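# Put the rolled towel from the table into the tray

## Task

Carry the rolled-up towel that lies on the table into the tray so that it rests on the tray's floor. At the end, this towel and the second towel must both be in the tray and both still rolled up.

## Robot and tools

Robot: two arms. left_arm has its base near (-0.015, +0.299, +0.040) m on the +y side. right_arm has its base near (-0.026, -0.302, +0.039) m. Each ends in a five-fingered hand: right_arm has a right hand, left_arm a mirrored left hand. A camera stand sits between the arms, behind their bases.

Frame: everything uses the scene frame. Its origin is at table-top height, halfway between the nominal bases. +x points out over the table, +y toward the left arm, and +z up. Positions are in metres and orientations are quat wxyz. Reported values can be off by a few centimetres, more at long reach.

Hand point: this is the controlled point. It sits 0.15 m out from the wrist mounting face along the fingers and 0.05 m in front of the palm. Its +z runs along the fingers and +y points out of the palm. +x runs across the palm away from the thumb on the right hand, and toward the thumb on the left hand. Straight fingertips reach 0.06 to 0.07 m past the point and lie 0.06 m behind it along -y. A bracket on the little-finger side of the wrist can strike things.

Row layout: every row has 28 numbers, each in [-1, 1], even when only one arm moves. Order: left dx, dy, dz, rx, ry, rz, then the left hand's thumb_turn, thumb_bend, index, middle, ring, little, force_limit, speed. The right arm follows with the same 14 numbers in the same order.

Pose numbers are offsets, not poses. They count from the arm's Hand target as it was when the action or move began, along the scene axes, and rotation turns about the hand point. 1.0 means 0.6 m or 180 degrees. rx, ry, rz together form one rotation vector. All six at 0 asks nothing new of that arm. Each step, the commanded orientation is clipped to within 40 degrees of the measured one.

Hand numbers are absolute targets, not offsets. -1 means open and +1 closed. thumb_turn -1 puts the thumb beside the palm and +1 puts it opposite the fingers. force_limit runs from about 0 N at -1 to 10 N at +1, or 15 N for the two thumb motors. speed is near zero at -1 and full at +0.48 and above. For a gentle grip, close with speed -0.94 or lower. With the thumb opposed, the hand can grip items about 0.035 to 0.065 m thick. No value means 'unchanged'. To keep a hand as it is, resend the last eight numbers you sent for it. If none have been sent yet, send its hand_measured plus hand_force_limit and hand_speed.

Tools:
- execute_actions(actions, cameras): actions is a list of actions. Each action is a list of up to 15 rows, one row per 1/30 s step. A short action holds its last row. Every row counts from the same start pose. Images come back only if actions is empty or cameras names some. cameras takes a list of names, ["all"], or [] for none.
- move(target, speed, blend, blocking, cameras): target is one 28-number row or a list of up to 15 rows. Every row's offsets count from the Hand targets at the start of the move, not from the previous row. speed is in m/s, from 0.002 to 4.3, default 0.25; turns are capped at twice that in rad/s. Give one value or one per target. blend is in metres, and 0 stops at each target. The whole move is capped at 10 s. Paths do not avoid obstacles or the other arm. blocking=false returns after about 0.5 s while the move carries on. The result adds a 'move:' line with done, off_target, moving, held or fault. limits=paced means the pose was clipped, and limits=held means steps were withheld.
- wait(seconds): 0 to 3600. Sends nothing new; any running move continues.
- stop(): brakes a running move.
- zoom_image(camera, region): region is [x0, y0, x1, y1] in pixels, at most 504 on each side, of the latest image.
- show_instructions(): shows the reference pages.
- finished_scene(scene=1): ends the scene for good.

Cameras: cam_high, cam_low, cam_roll_left and cam_roll_right are 896x504. cam_left_wrist and cam_right_wrist are 672x504.

Results: end_effector_position and end_effector_quat_wxyz give the hand point. Hand target is the last commanded pose after clipping, and the next offsets count from it. The result also lists joint positions, velocities and torques. hand_measured gives each motor's position. hand_stopped_by gives moving, target, force, stalled or fault. hand_load_n gives fingertip force in N, positive when pushed open; if it drops to near 0, the grip is lost. Resting 1 to 3 cm (up to 5 cm) below the command is normal and does not mean contact. If the hand rests short, send the missing distance as a new offset. A MOTOR HOT line appears at 85 C. At 100 C that arm goes limp for 30 to 60 s.

Avoid: letting a towel fall off the table or leaving it off the table, which fails the task. Also avoid opening the hand while the load is moving, dropping even a few millimetres, and fast impacts. Do not let the arms or hands hit each other or close one hand on the other's fingers; this can fail the scene. Do not overload the fingers or keep pushing toward unreachable poses, which heats the motors. To end a push, command the target back past the hand point. Finish only when both towels rest rolled in the tray.

Each tool is called after "Call:" by a JSON object that holds its "op" and its "data", one argument or row to a line.

Reference images:

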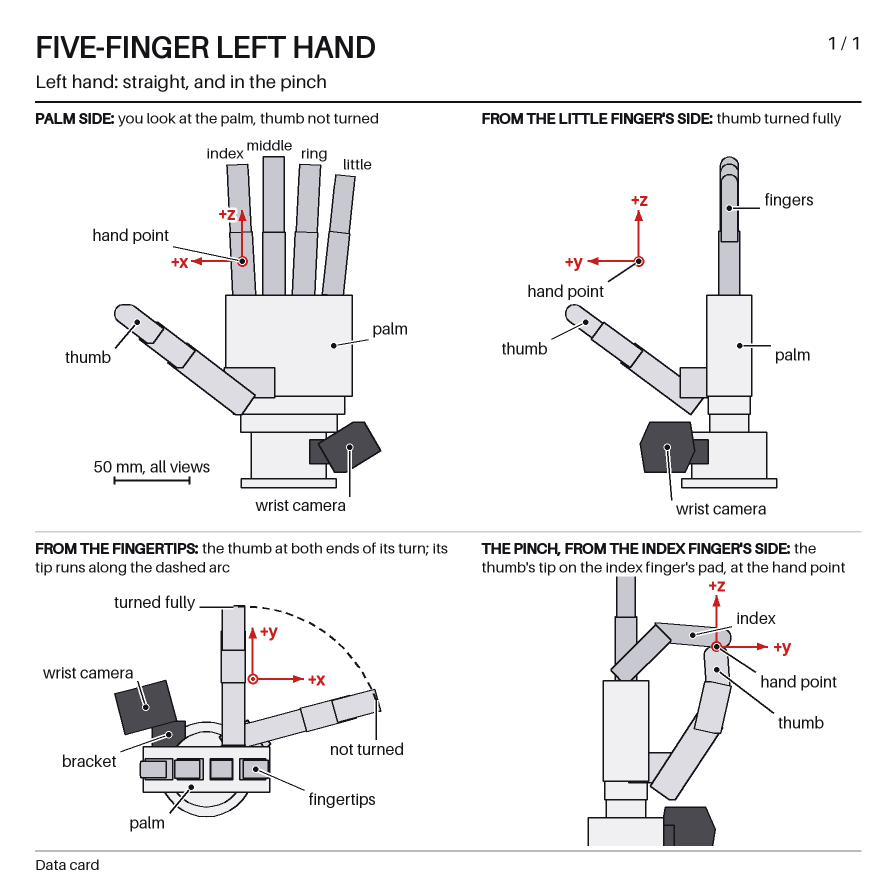

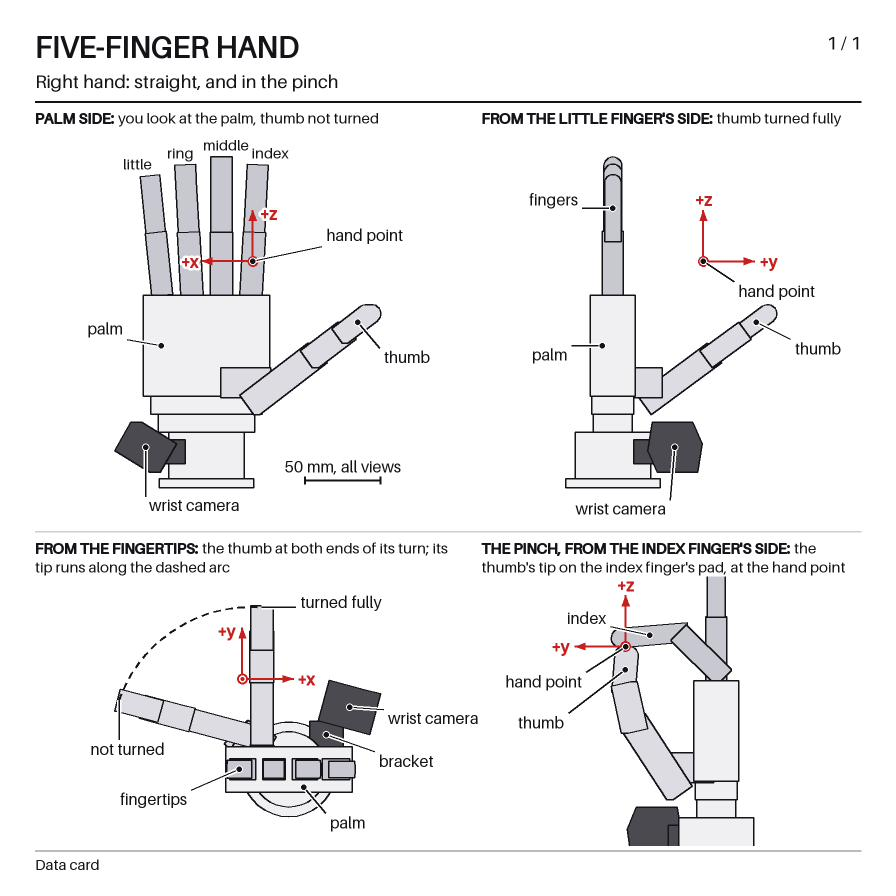

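## Session

Call:
{"op": "execute_actions", "data": {
  "actions": []
}}

Scene clock: 0.00 s.
left_arm: end_effector_position=(+0.4770, -0.4036, +0.1283) hand_measured=(-1.000, -1.000, -1.000, -1.000, -1.000, -1.000) hand_load_n=(+0.0, +0.0, +0.0, +0.0, +0.0, +0.0) hand_stopped_by=(target, target, target, target, target, target) hand_force_limit=0.00 hand_speed=-0.80 end_effector_quat_wxyz=(+0.571, +0.130, +0.689, -0.428) | right_arm: end_effector_position=(+0.6354, -0.4707, +0.2244) hand_measured=(-1.000, -1.000, -1.000, -1.000, -1.000, -1.000) hand_load_n=(+0.0, +0.5, +0.0, +0.0, +0.0, +0.0) hand_stopped_by=(target, target, target, target, target, target) hand_force_limit=0.00 hand_speed=-0.80 end_effector_quat_wxyz=(+0.212, +0.961, -0.058, +0.167)
Joint positions: left_arm=[-1.026 2.236 1.527 0.728 -0.228 1.118] | right_arm=[-0.031 1.993 1.887 -1.107 0.425 -1.578]
Joint velocities: within noise
Joint torques (N m): no reading
Heat: left arm: hottest elbow 39 °C; right arm: hottest waist 41 °C.
Hand target: left_arm +0.4804, -0.4096, +0.1511; +0.580, +0.124, +0.675, -0.439 | right_arm +0.6414, -0.4710, +0.2332; +0.212, +0.959, -0.060, +0.179

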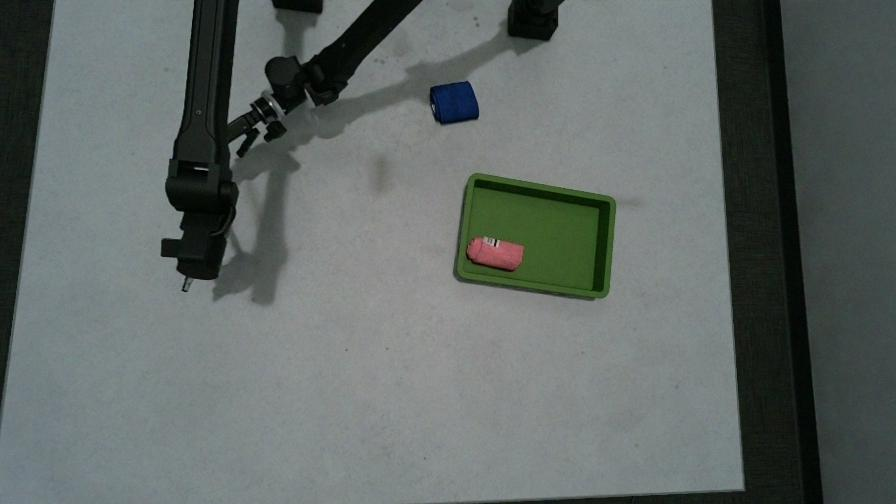

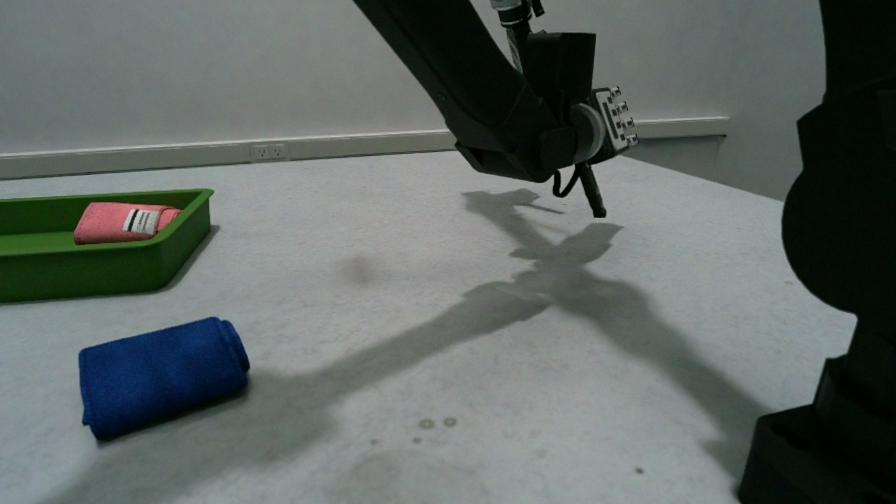

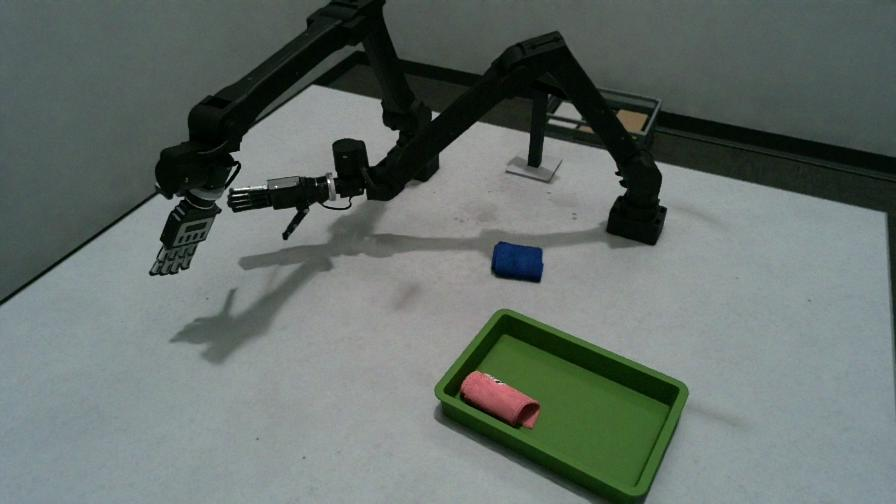

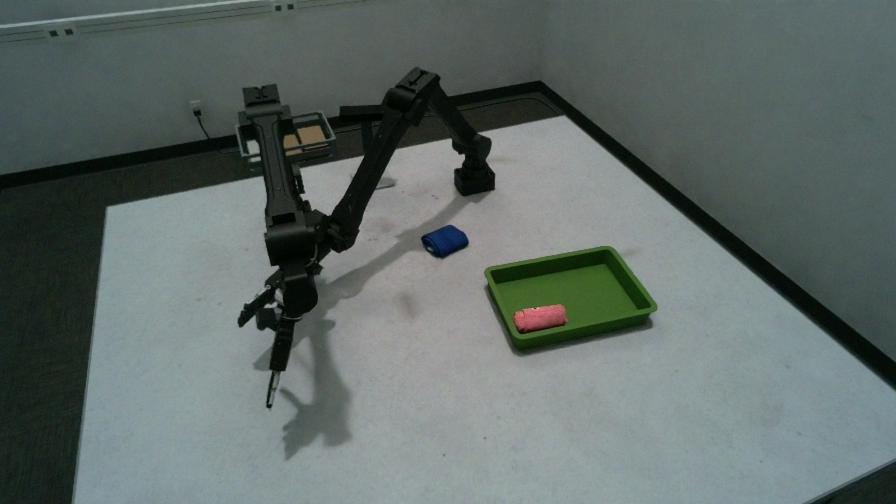

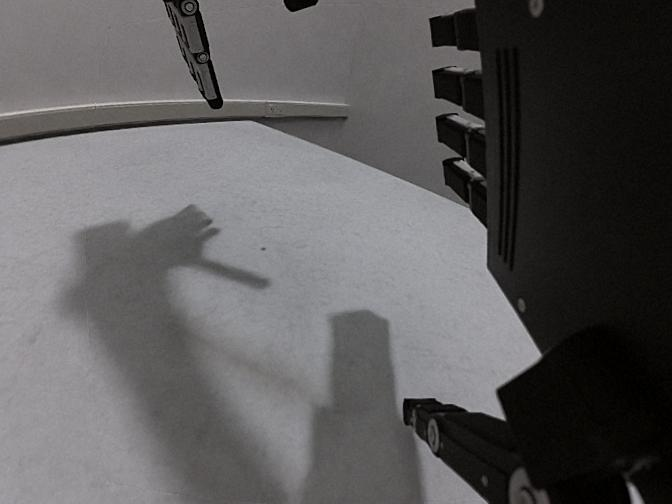

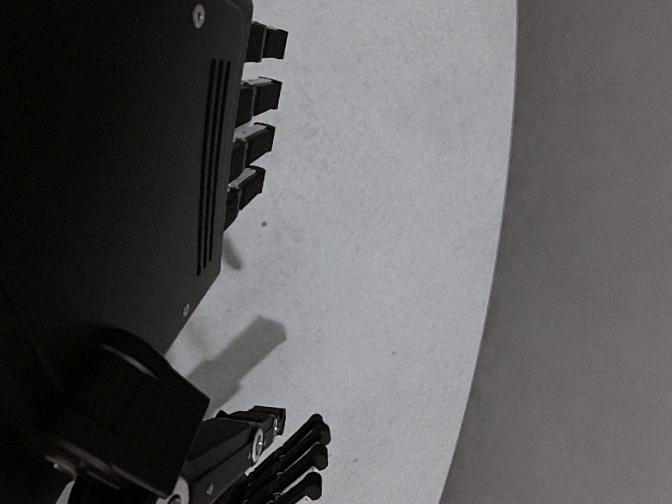

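Call:
{"op": "zoom_image", "data": {
  "camera": "cam_high",
  "region": [400, 60, 640, 310]
}}

Call:
{"op": "zoom_image", "data": {
  "camera": "cam_low",
  "region": [0, 160, 400, 504]
}}

Call:
{"op": "zoom_image", "data": {
  "camera": "cam_roll_left",
  "region": [420, 200, 720, 504]
}}

Call:
{"op": "zoom_image", "data": {
  "camera": "cam_roll_right",
  "region": [380, 200, 680, 380]
}}

Scaled by 2.016 from the camera's image (finer frame: 1280x720).

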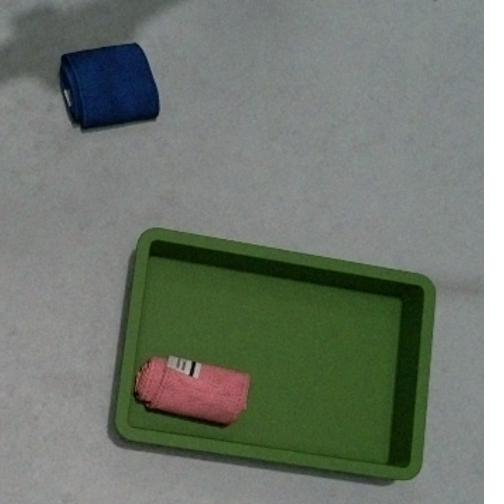

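Scaled by 1.260 from the camera's image (finer frame: 1280x720).

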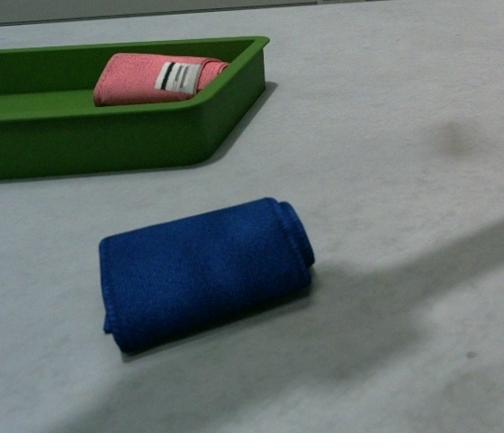

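Scaled by 1.658 from the camera's image (finer frame: 1280x720).

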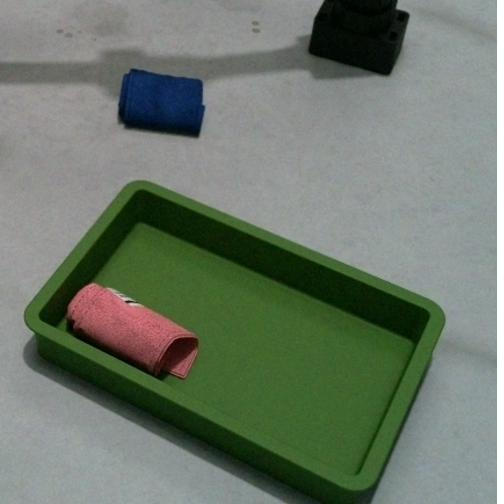

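Scaled by 1.680 from the camera's image (finer frame: 1280x720).

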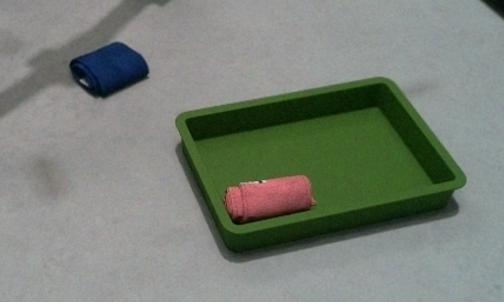

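Call:
{"op": "move", "data": {
  "target": [
    [-0.134,0.35,0.08,0,0,0, 1,-1,-1,-1,-1,-1,0,-0.2, 0,0,0,0,0,0,-1,-1,-1,-1,-1,-1,0,-0.8],
    [-0.3,0.85,0.28,-0.2529,0.3647,0.3879, 1,-1,-1,-1,-1,-1,0,-0.2, 0,0,0,0,0,0,-1,-1,-1,-1,-1,-1,0,-0.8]
  ],
  "blend": [0.05,0],
  "speed": 0.3,
  "cameras": ["all"]
}}

Scene clock: 11.57 s.
left_arm: end_effector_position=(+0.2935, +0.1047, +0.2941) hand_measured=(+1.000, -1.000, -1.000, -1.000, -1.000, -1.000) hand_load_n=(+0.0, +0.0, +0.0, +0.0, +0.0, +0.0) hand_stopped_by=(target, target, target, target, target, target) hand_force_limit=0.00 hand_speed=-0.20 end_effector_quat_wxyz=(-0.289, +0.690, -0.622, +0.230) | right_arm: end_effector_position=(+0.6354, -0.4707, +0.2244) hand_measured=(-1.000, -1.000, -1.000, -1.000, -1.000, -1.000) hand_load_n=(+0.0, +0.0, +0.0, +0.0, +0.0, +0.0) hand_stopped_by=(target, target, target, target, target, target) hand_force_limit=0.00 hand_speed=-0.80 end_effector_quat_wxyz=(+0.212, +0.961, -0.058, +0.167)
Joint positions: left_arm=[-0.668 0.969 1.022 -1.074 -0.55 -0.644] | right_arm=[-0.031 1.993 1.887 -1.107 0.425 -1.578]
Joint torques (N m): left_arm=[-0.09 -4.13 12.79 0.59 -0.33 -0.15] | right_arm=[-0.97 -21.19 11.26 1.25 0.36 0.01]
Heat: left arm: hottest elbow 40 °C; right arm: hottest waist 40 °C.
Hand target: left_arm +0.3004, +0.1005, +0.3189; -0.288, +0.696, -0.607, +0.251 | right_arm +0.6414, -0.4710, +0.2332; +0.212, +0.959, -0.060, +0.179
Off the commanded pose: left_arm 0.026 m, 3 deg | right_arm 0.011 m, 1 deg.
move: off_target (left_arm)

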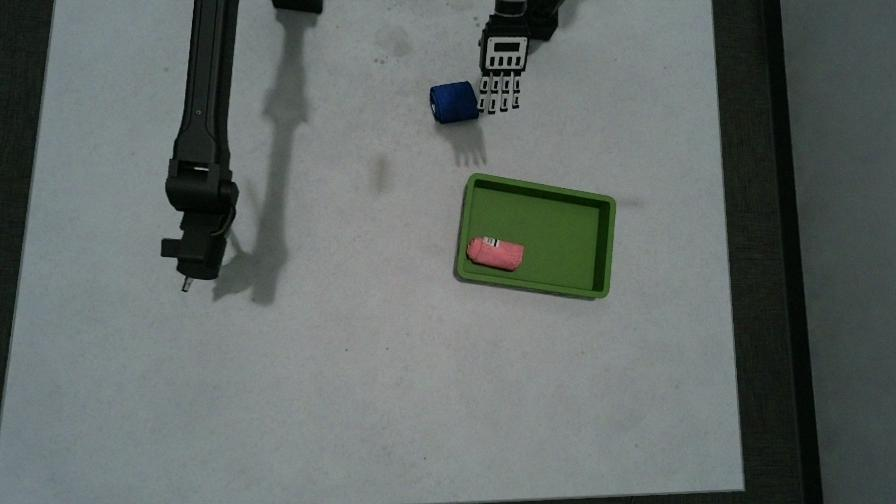

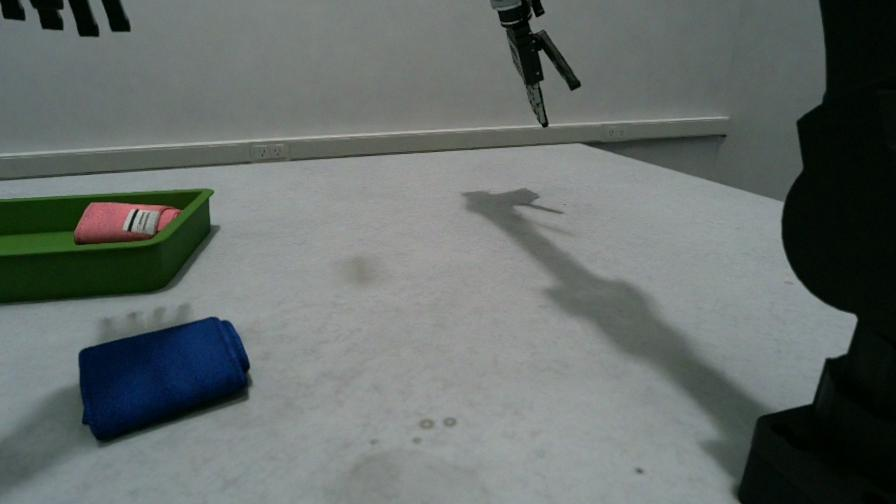

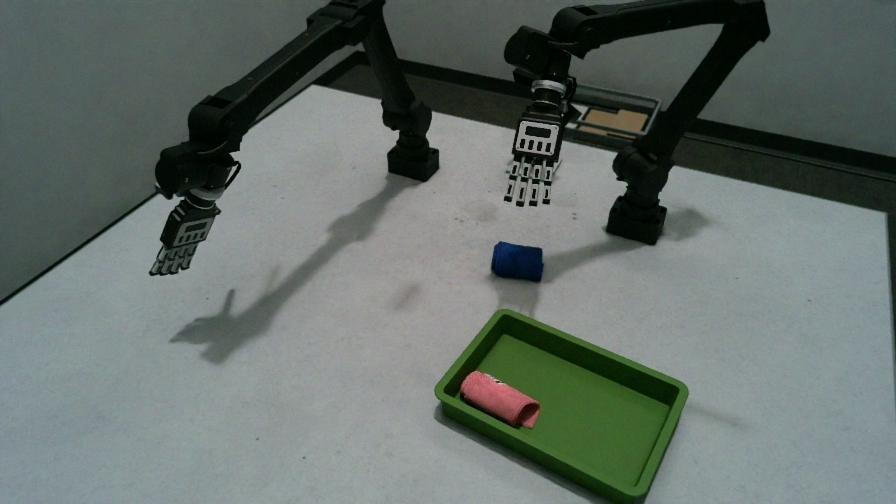

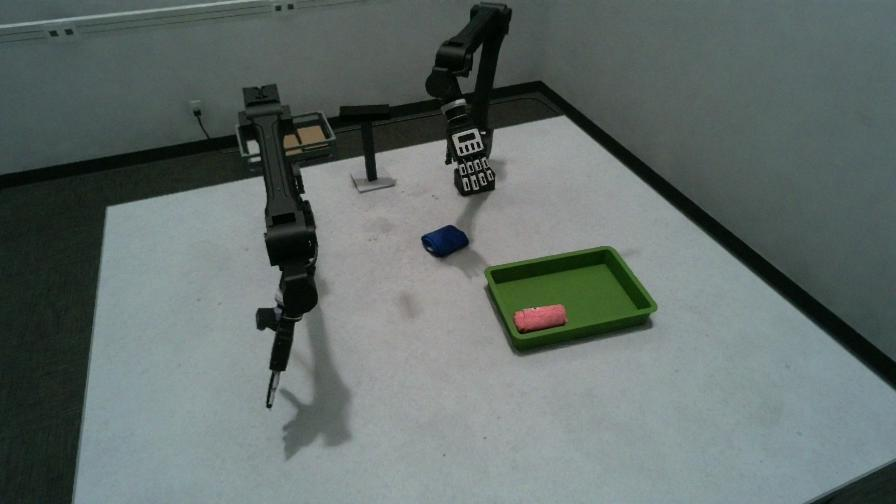

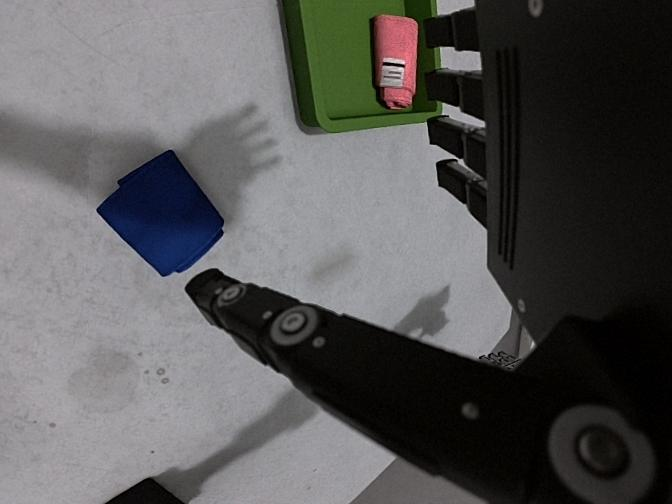

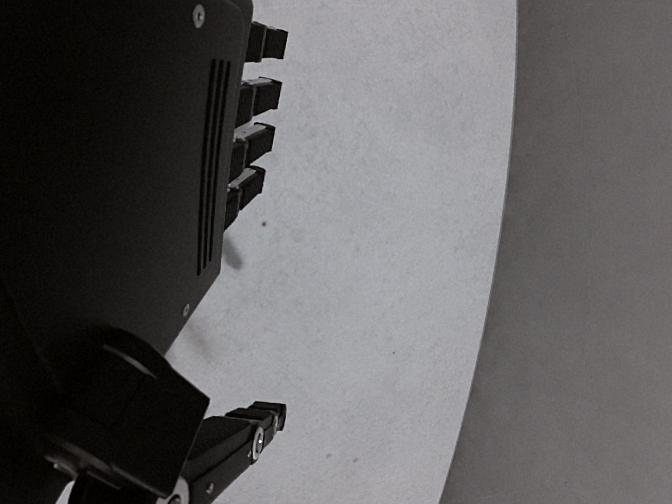

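Call:
{"op": "zoom_image", "data": {
  "camera": "cam_left_wrist",
  "region": [60, 100, 300, 320]
}}

Call:
{"op": "zoom_image", "data": {
  "camera": "cam_high",
  "region": [400, 0, 620, 180]
}}

Call:
{"op": "zoom_image", "data": {
  "camera": "cam_roll_left",
  "region": [440, 60, 640, 320]
}}

Scaled by 2.100 from the camera's image (finer frame: 960x720).

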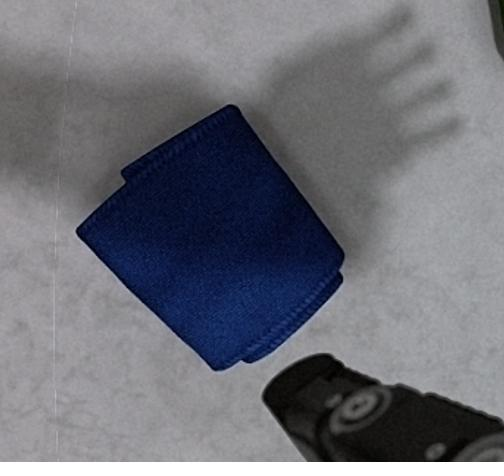

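Scaled by 2.291 from the camera's image (finer frame: 1280x720).

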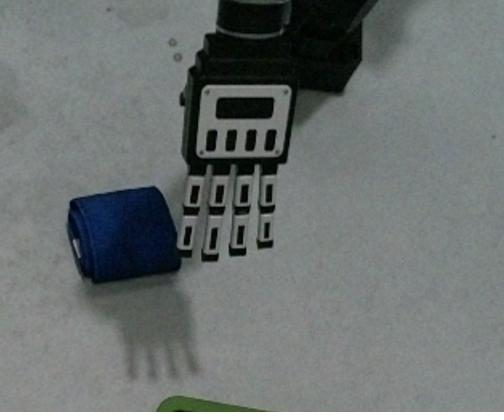

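Scaled by 1.938 from the camera's image (finer frame: 1280x720).

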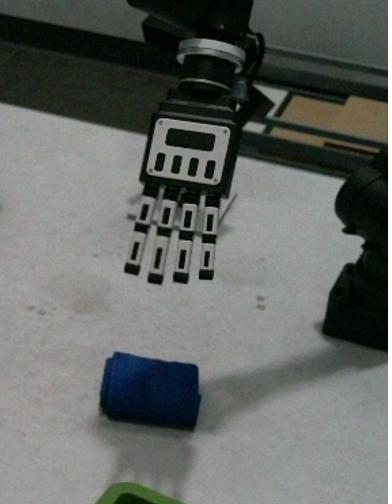

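Call:
{"op": "move", "data": {
  "target": [-0.125,0,-0.29,0,0,0, 1,-1,-1,-1,-1,-1,0,-0.2, 0,0,0,0,0,0,-1,-1,-1,-1,-1,-1,0,-0.8],
  "speed": 0.2,
  "cameras": ["all"]
}}

Scene clock: 15.27 s.
left_arm: end_effector_position=(+0.2211, +0.1093, +0.1365) hand_measured=(+1.000, -1.000, -1.000, -1.000, -1.000, -1.000) hand_load_n=(+0.0, +0.0, +0.0, +0.0, +0.0, +0.0) hand_stopped_by=(target, target, target, target, target, target) hand_force_limit=0.00 hand_speed=-0.20 end_effector_quat_wxyz=(-0.291, +0.694, -0.616, +0.233) | right_arm: end_effector_position=(+0.6354, -0.4707, +0.2244) hand_measured=(-1.000, -1.000, -1.000, -1.000, -1.000, -1.000) hand_load_n=(+0.0, +0.0, +0.0, +0.0, +0.0, +0.0) hand_stopped_by=(target, target, target, target, target, target) hand_force_limit=0.00 hand_speed=-0.80 end_effector_quat_wxyz=(+0.212, +0.961, -0.058, +0.167)
Joint positions: left_arm=[-0.861 0.883 0.565 -0.816 -0.649 -0.864] | right_arm=[-0.031 1.993 1.887 -1.107 0.425 -1.578]
Joint torques (N m): left_arm=[-0.79 -2.43 9.05 1.55 -0.69 -0.09] | right_arm=[-0.67 -21.25 11.29 1.21 0.35 0]
Heat: left arm: hottest elbow 41 °C; right arm: hottest shoulder 41 °C.
Hand target: left_arm +0.2254, +0.1004, +0.1450; -0.288, +0.696, -0.607, +0.252 | right_arm +0.6414, -0.4710, +0.2332; +0.212, +0.959, -0.060, +0.179
Off the commanded pose: left_arm 0.013 m, 2 deg | right_arm 0.011 m, 1 deg.
move: off_target (left_arm)

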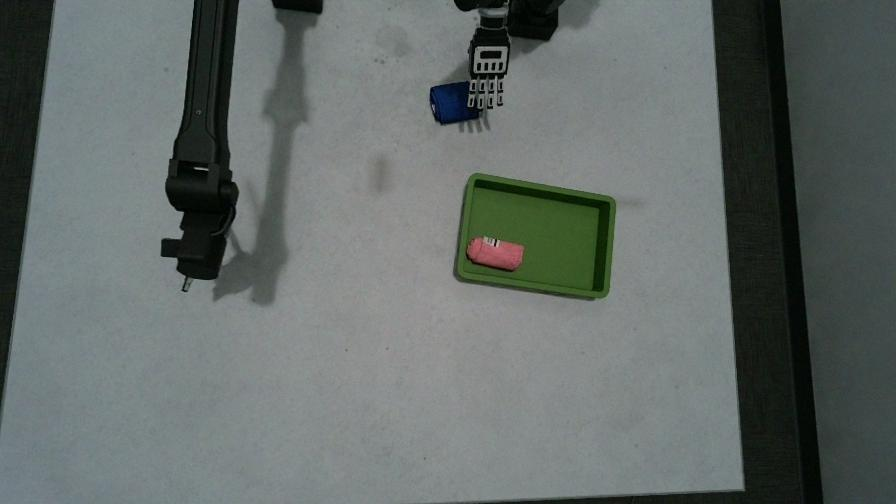

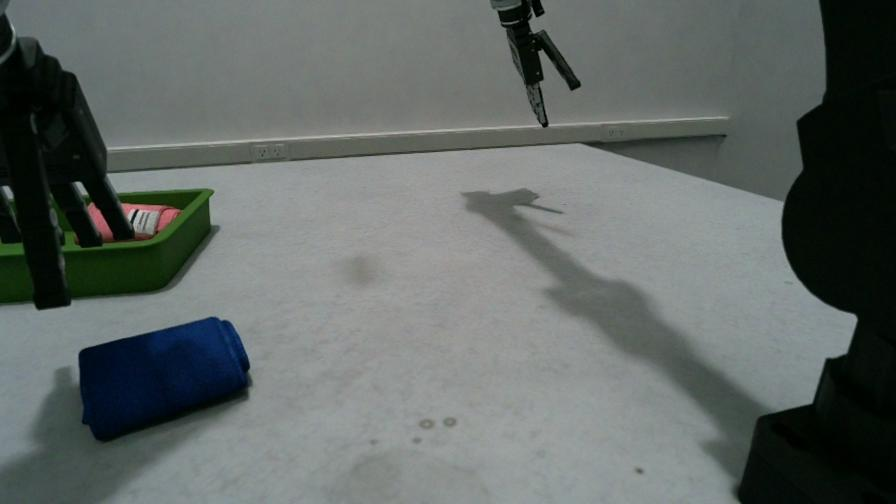

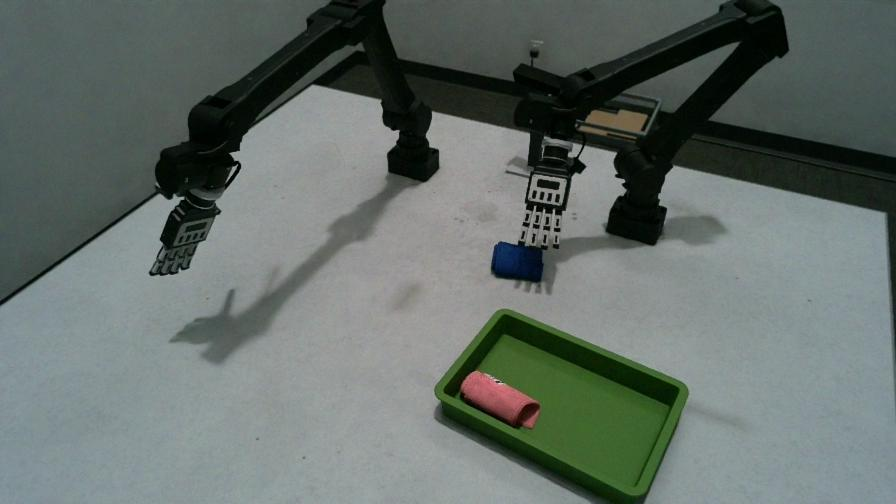

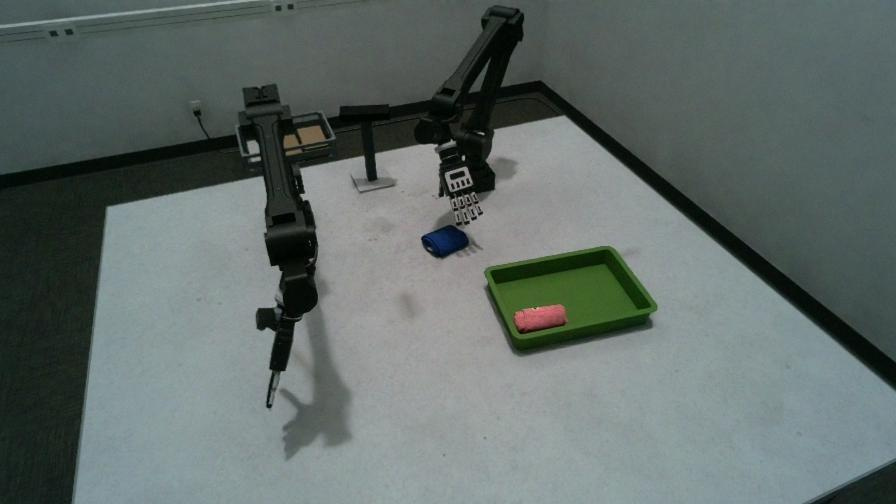

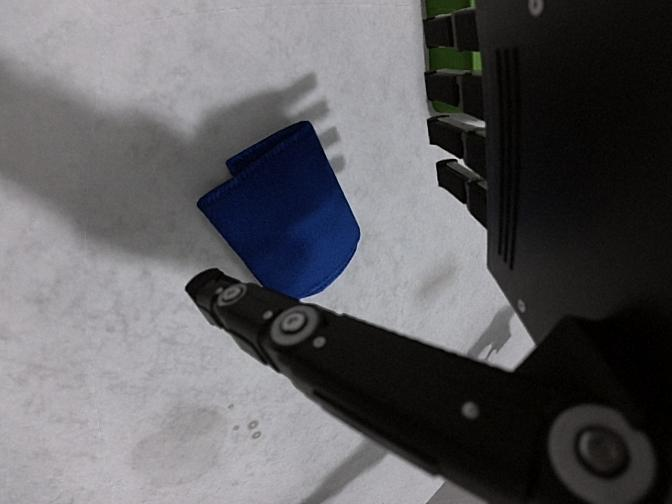

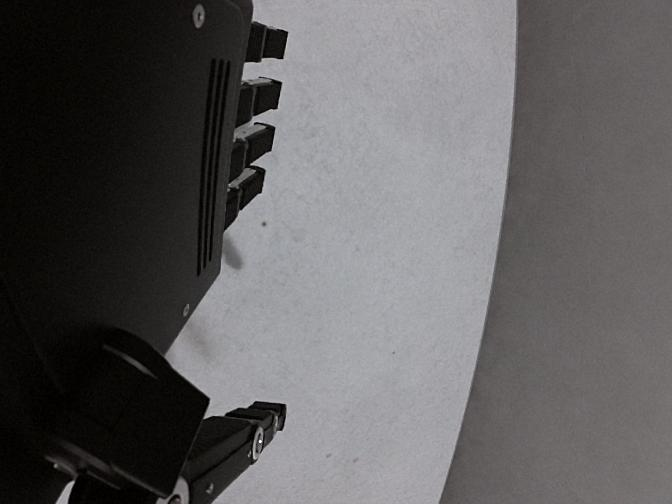

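Call:
{"op": "zoom_image", "data": {
  "camera": "cam_high",
  "region": [420, 40, 540, 140]
}}

Call:
{"op": "zoom_image", "data": {
  "camera": "cam_roll_left",
  "region": [480, 140, 620, 300]
}}

Call:
{"op": "zoom_image", "data": {
  "camera": "cam_roll_right",
  "region": [400, 120, 520, 280]
}}

Scaled by 4.200 from the camera's image (finer frame: 1280x720).

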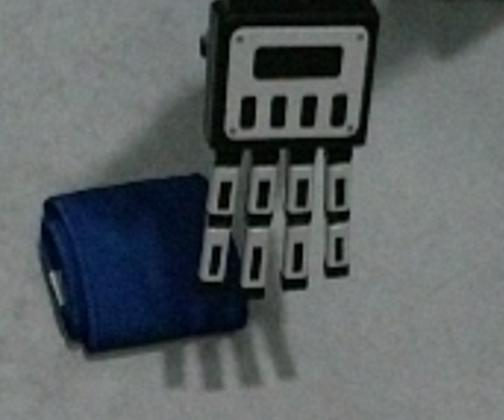

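Scaled by 3.150 from the camera's image (finer frame: 1280x720).

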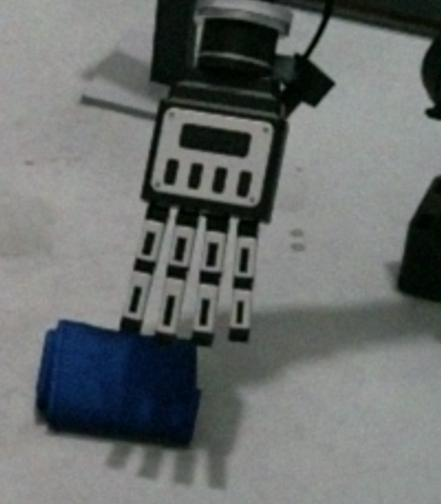

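Scaled by 3.150 from the camera's image (finer frame: 1280x720).

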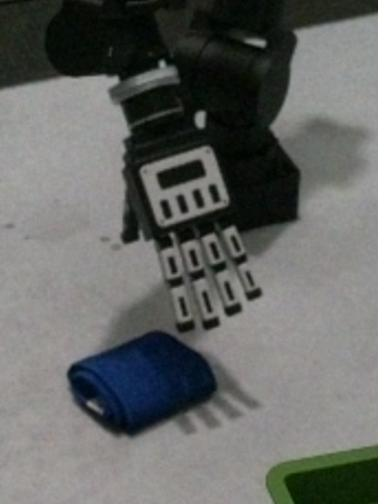

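Call:
{"op": "move", "data": {
  "target": [0,-0.083,-0.05,0,0,0, 1,-1,-1,-1,-1,-1,0,-0.2, 0,0,0,0,0,0,-1,-1,-1,-1,-1,-1,0,-0.8],
  "speed": 0.15,
  "cameras": ["all"]
}}

Call:
{"op": "zoom_image", "data": {
  "camera": "cam_high",
  "region": [400, 40, 520, 140]
}}

Call:
{"op": "zoom_image", "data": {
  "camera": "cam_roll_left",
  "region": [460, 160, 600, 320]
}}

Call:
{"op": "zoom_image", "data": {
  "camera": "cam_roll_right",
  "region": [380, 140, 520, 280]
}}

Call:
{"op": "zoom_image", "data": {
  "camera": "cam_low",
  "region": [0, 100, 400, 504]
}}

Scene clock: 19.93 s.
left_arm: end_effector_position=(+0.2146, +0.0703, +0.0985) hand_measured=(+1.000, -1.000, -1.000, -1.000, -1.000, -1.000) hand_load_n=(+0.0, +0.0, +0.0, +0.0, +0.0, +0.0) hand_stopped_by=(target, target, target, target, target, target) hand_force_limit=0.00 hand_speed=-0.20 end_effector_quat_wxyz=(-0.294, +0.692, -0.619, +0.226) | right_arm: end_effector_position=(+0.6354, -0.4707, +0.2244) hand_measured=(-1.000, -1.000, -1.000, -1.000, -1.000, -1.000) hand_load_n=(+0.0, +0.0, +0.0, +0.0, +0.0, +0.0) hand_stopped_by=(target, target, target, target, target, target) hand_force_limit=0.00 hand_speed=-0.80 end_effector_quat_wxyz=(+0.212, +0.961, -0.058, +0.167)
Joint positions: left_arm=[-0.979 1.07 0.57 -0.736 -0.696 -0.998] | right_arm=[-0.031 1.993 1.887 -1.107 0.425 -1.578]
Joint torques (N m): left_arm=[-0.97 -2.96 10.81 1.26 -0.77 -0.08] | right_arm=[-0.67 -21.25 11.34 1.25 0.33 0]
Heat: left arm: hottest elbow 42 °C; right arm: hottest shoulder 41 °C.
Hand target: left_arm +0.2255, +0.0506, +0.1151; -0.288, +0.696, -0.607, +0.252 | right_arm +0.6414, -0.4710, +0.2332; +0.212, +0.959, -0.060, +0.179
Off the commanded pose: left_arm 0.028 m, 3 deg | right_arm 0.011 m, 1 deg.
move: off_target (left_arm)

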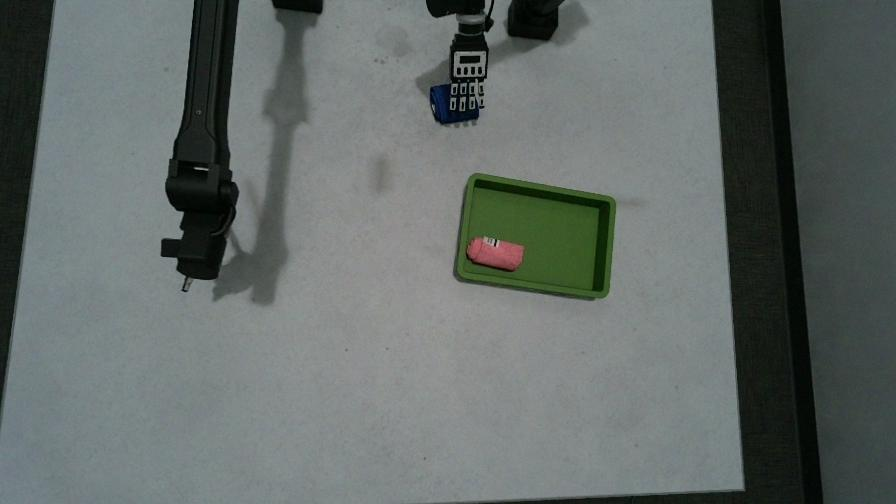

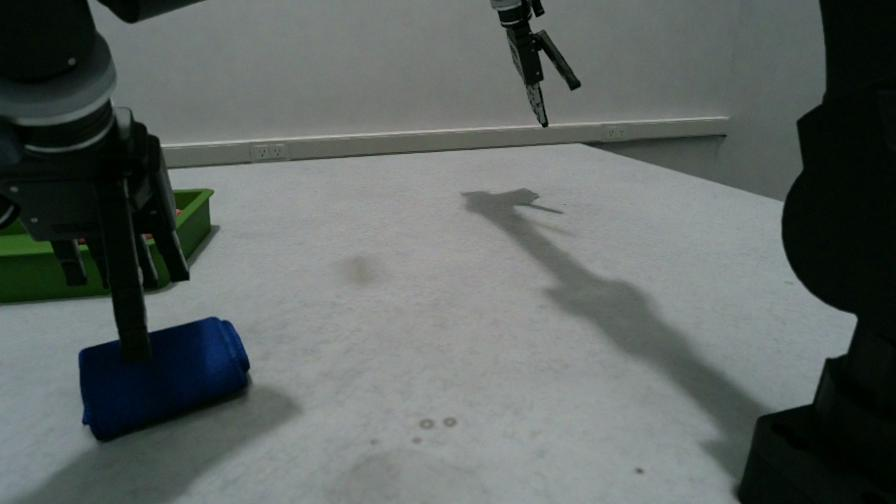

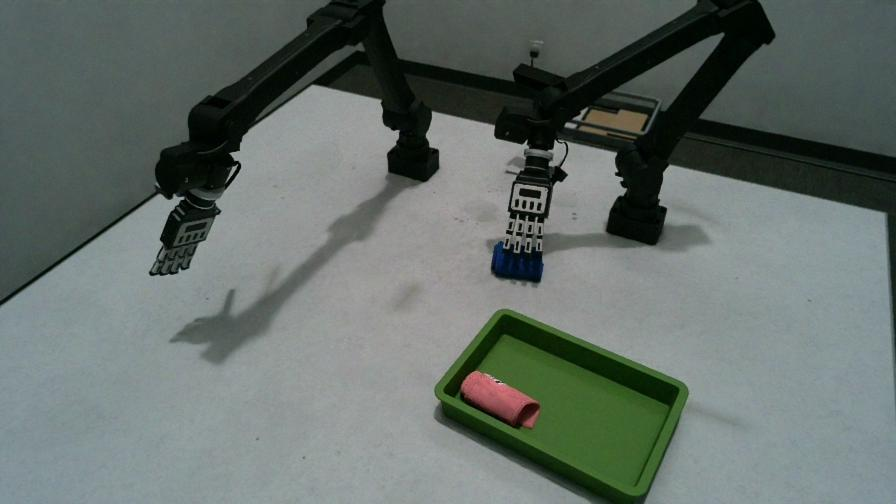

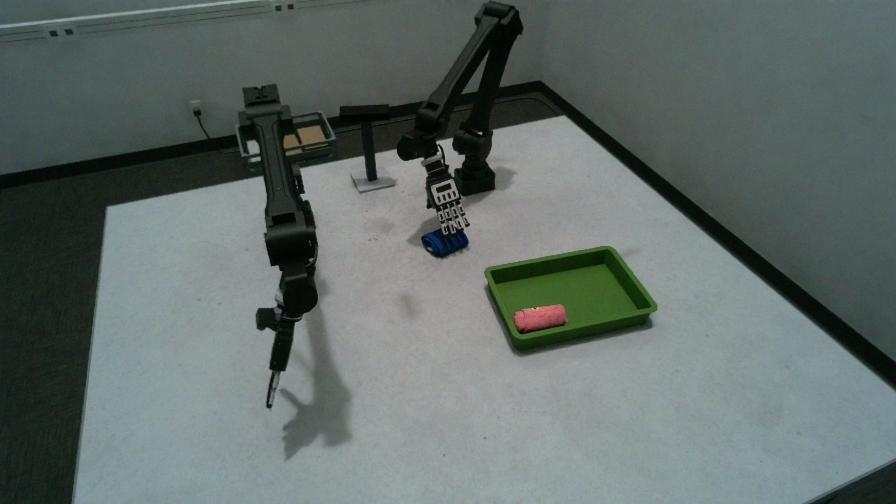

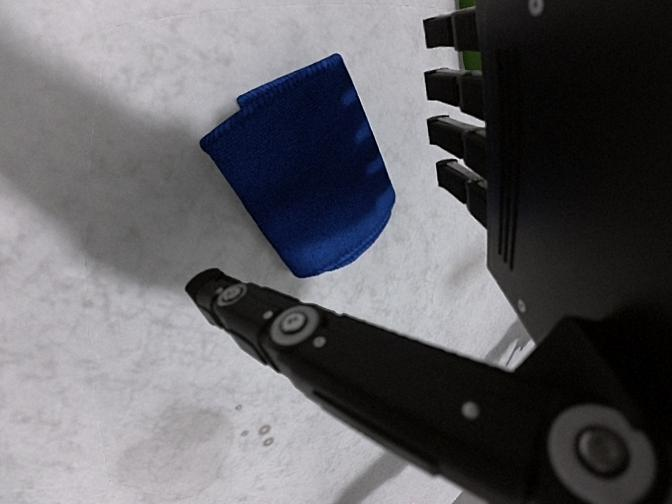

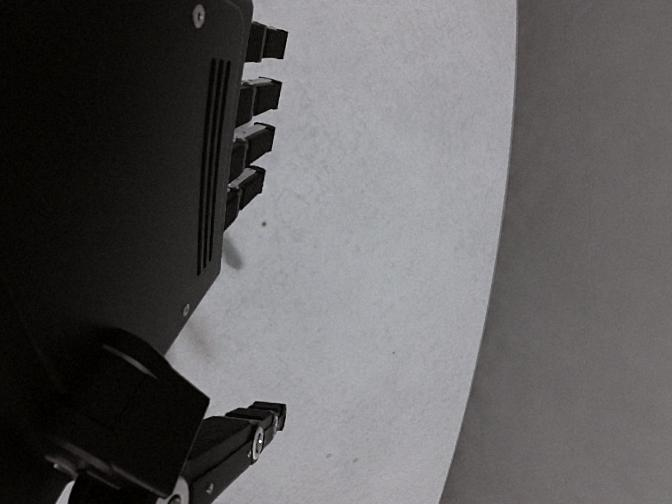

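Scaled by 4.200 from the camera's image (finer frame: 1280x720).

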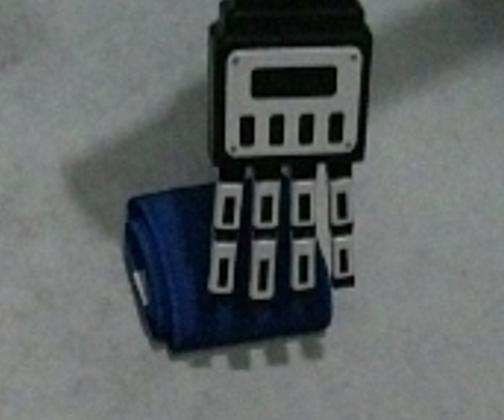

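Scaled by 3.150 from the camera's image (finer frame: 1280x720).

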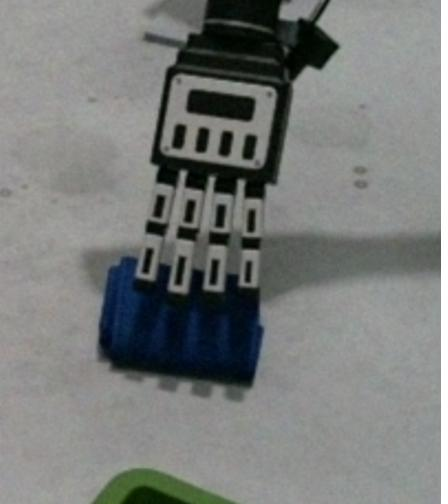

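Scaled by 3.600 from the camera's image (finer frame: 1280x720).

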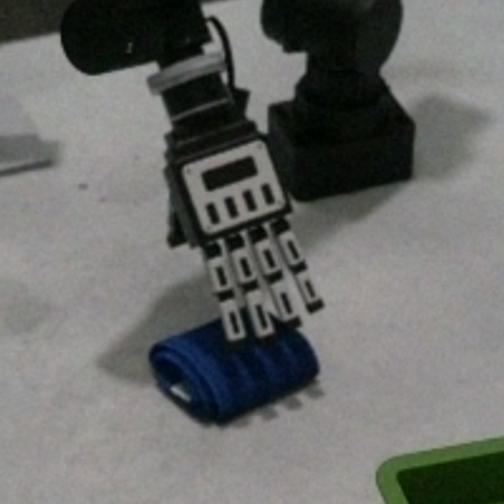

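Scaled by 1.248 from the camera's image (finer frame: 1280x720).

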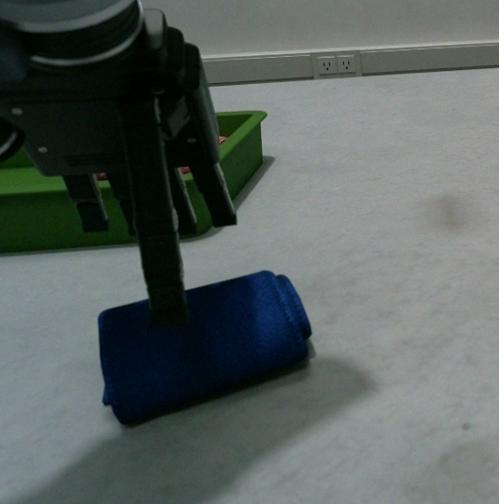

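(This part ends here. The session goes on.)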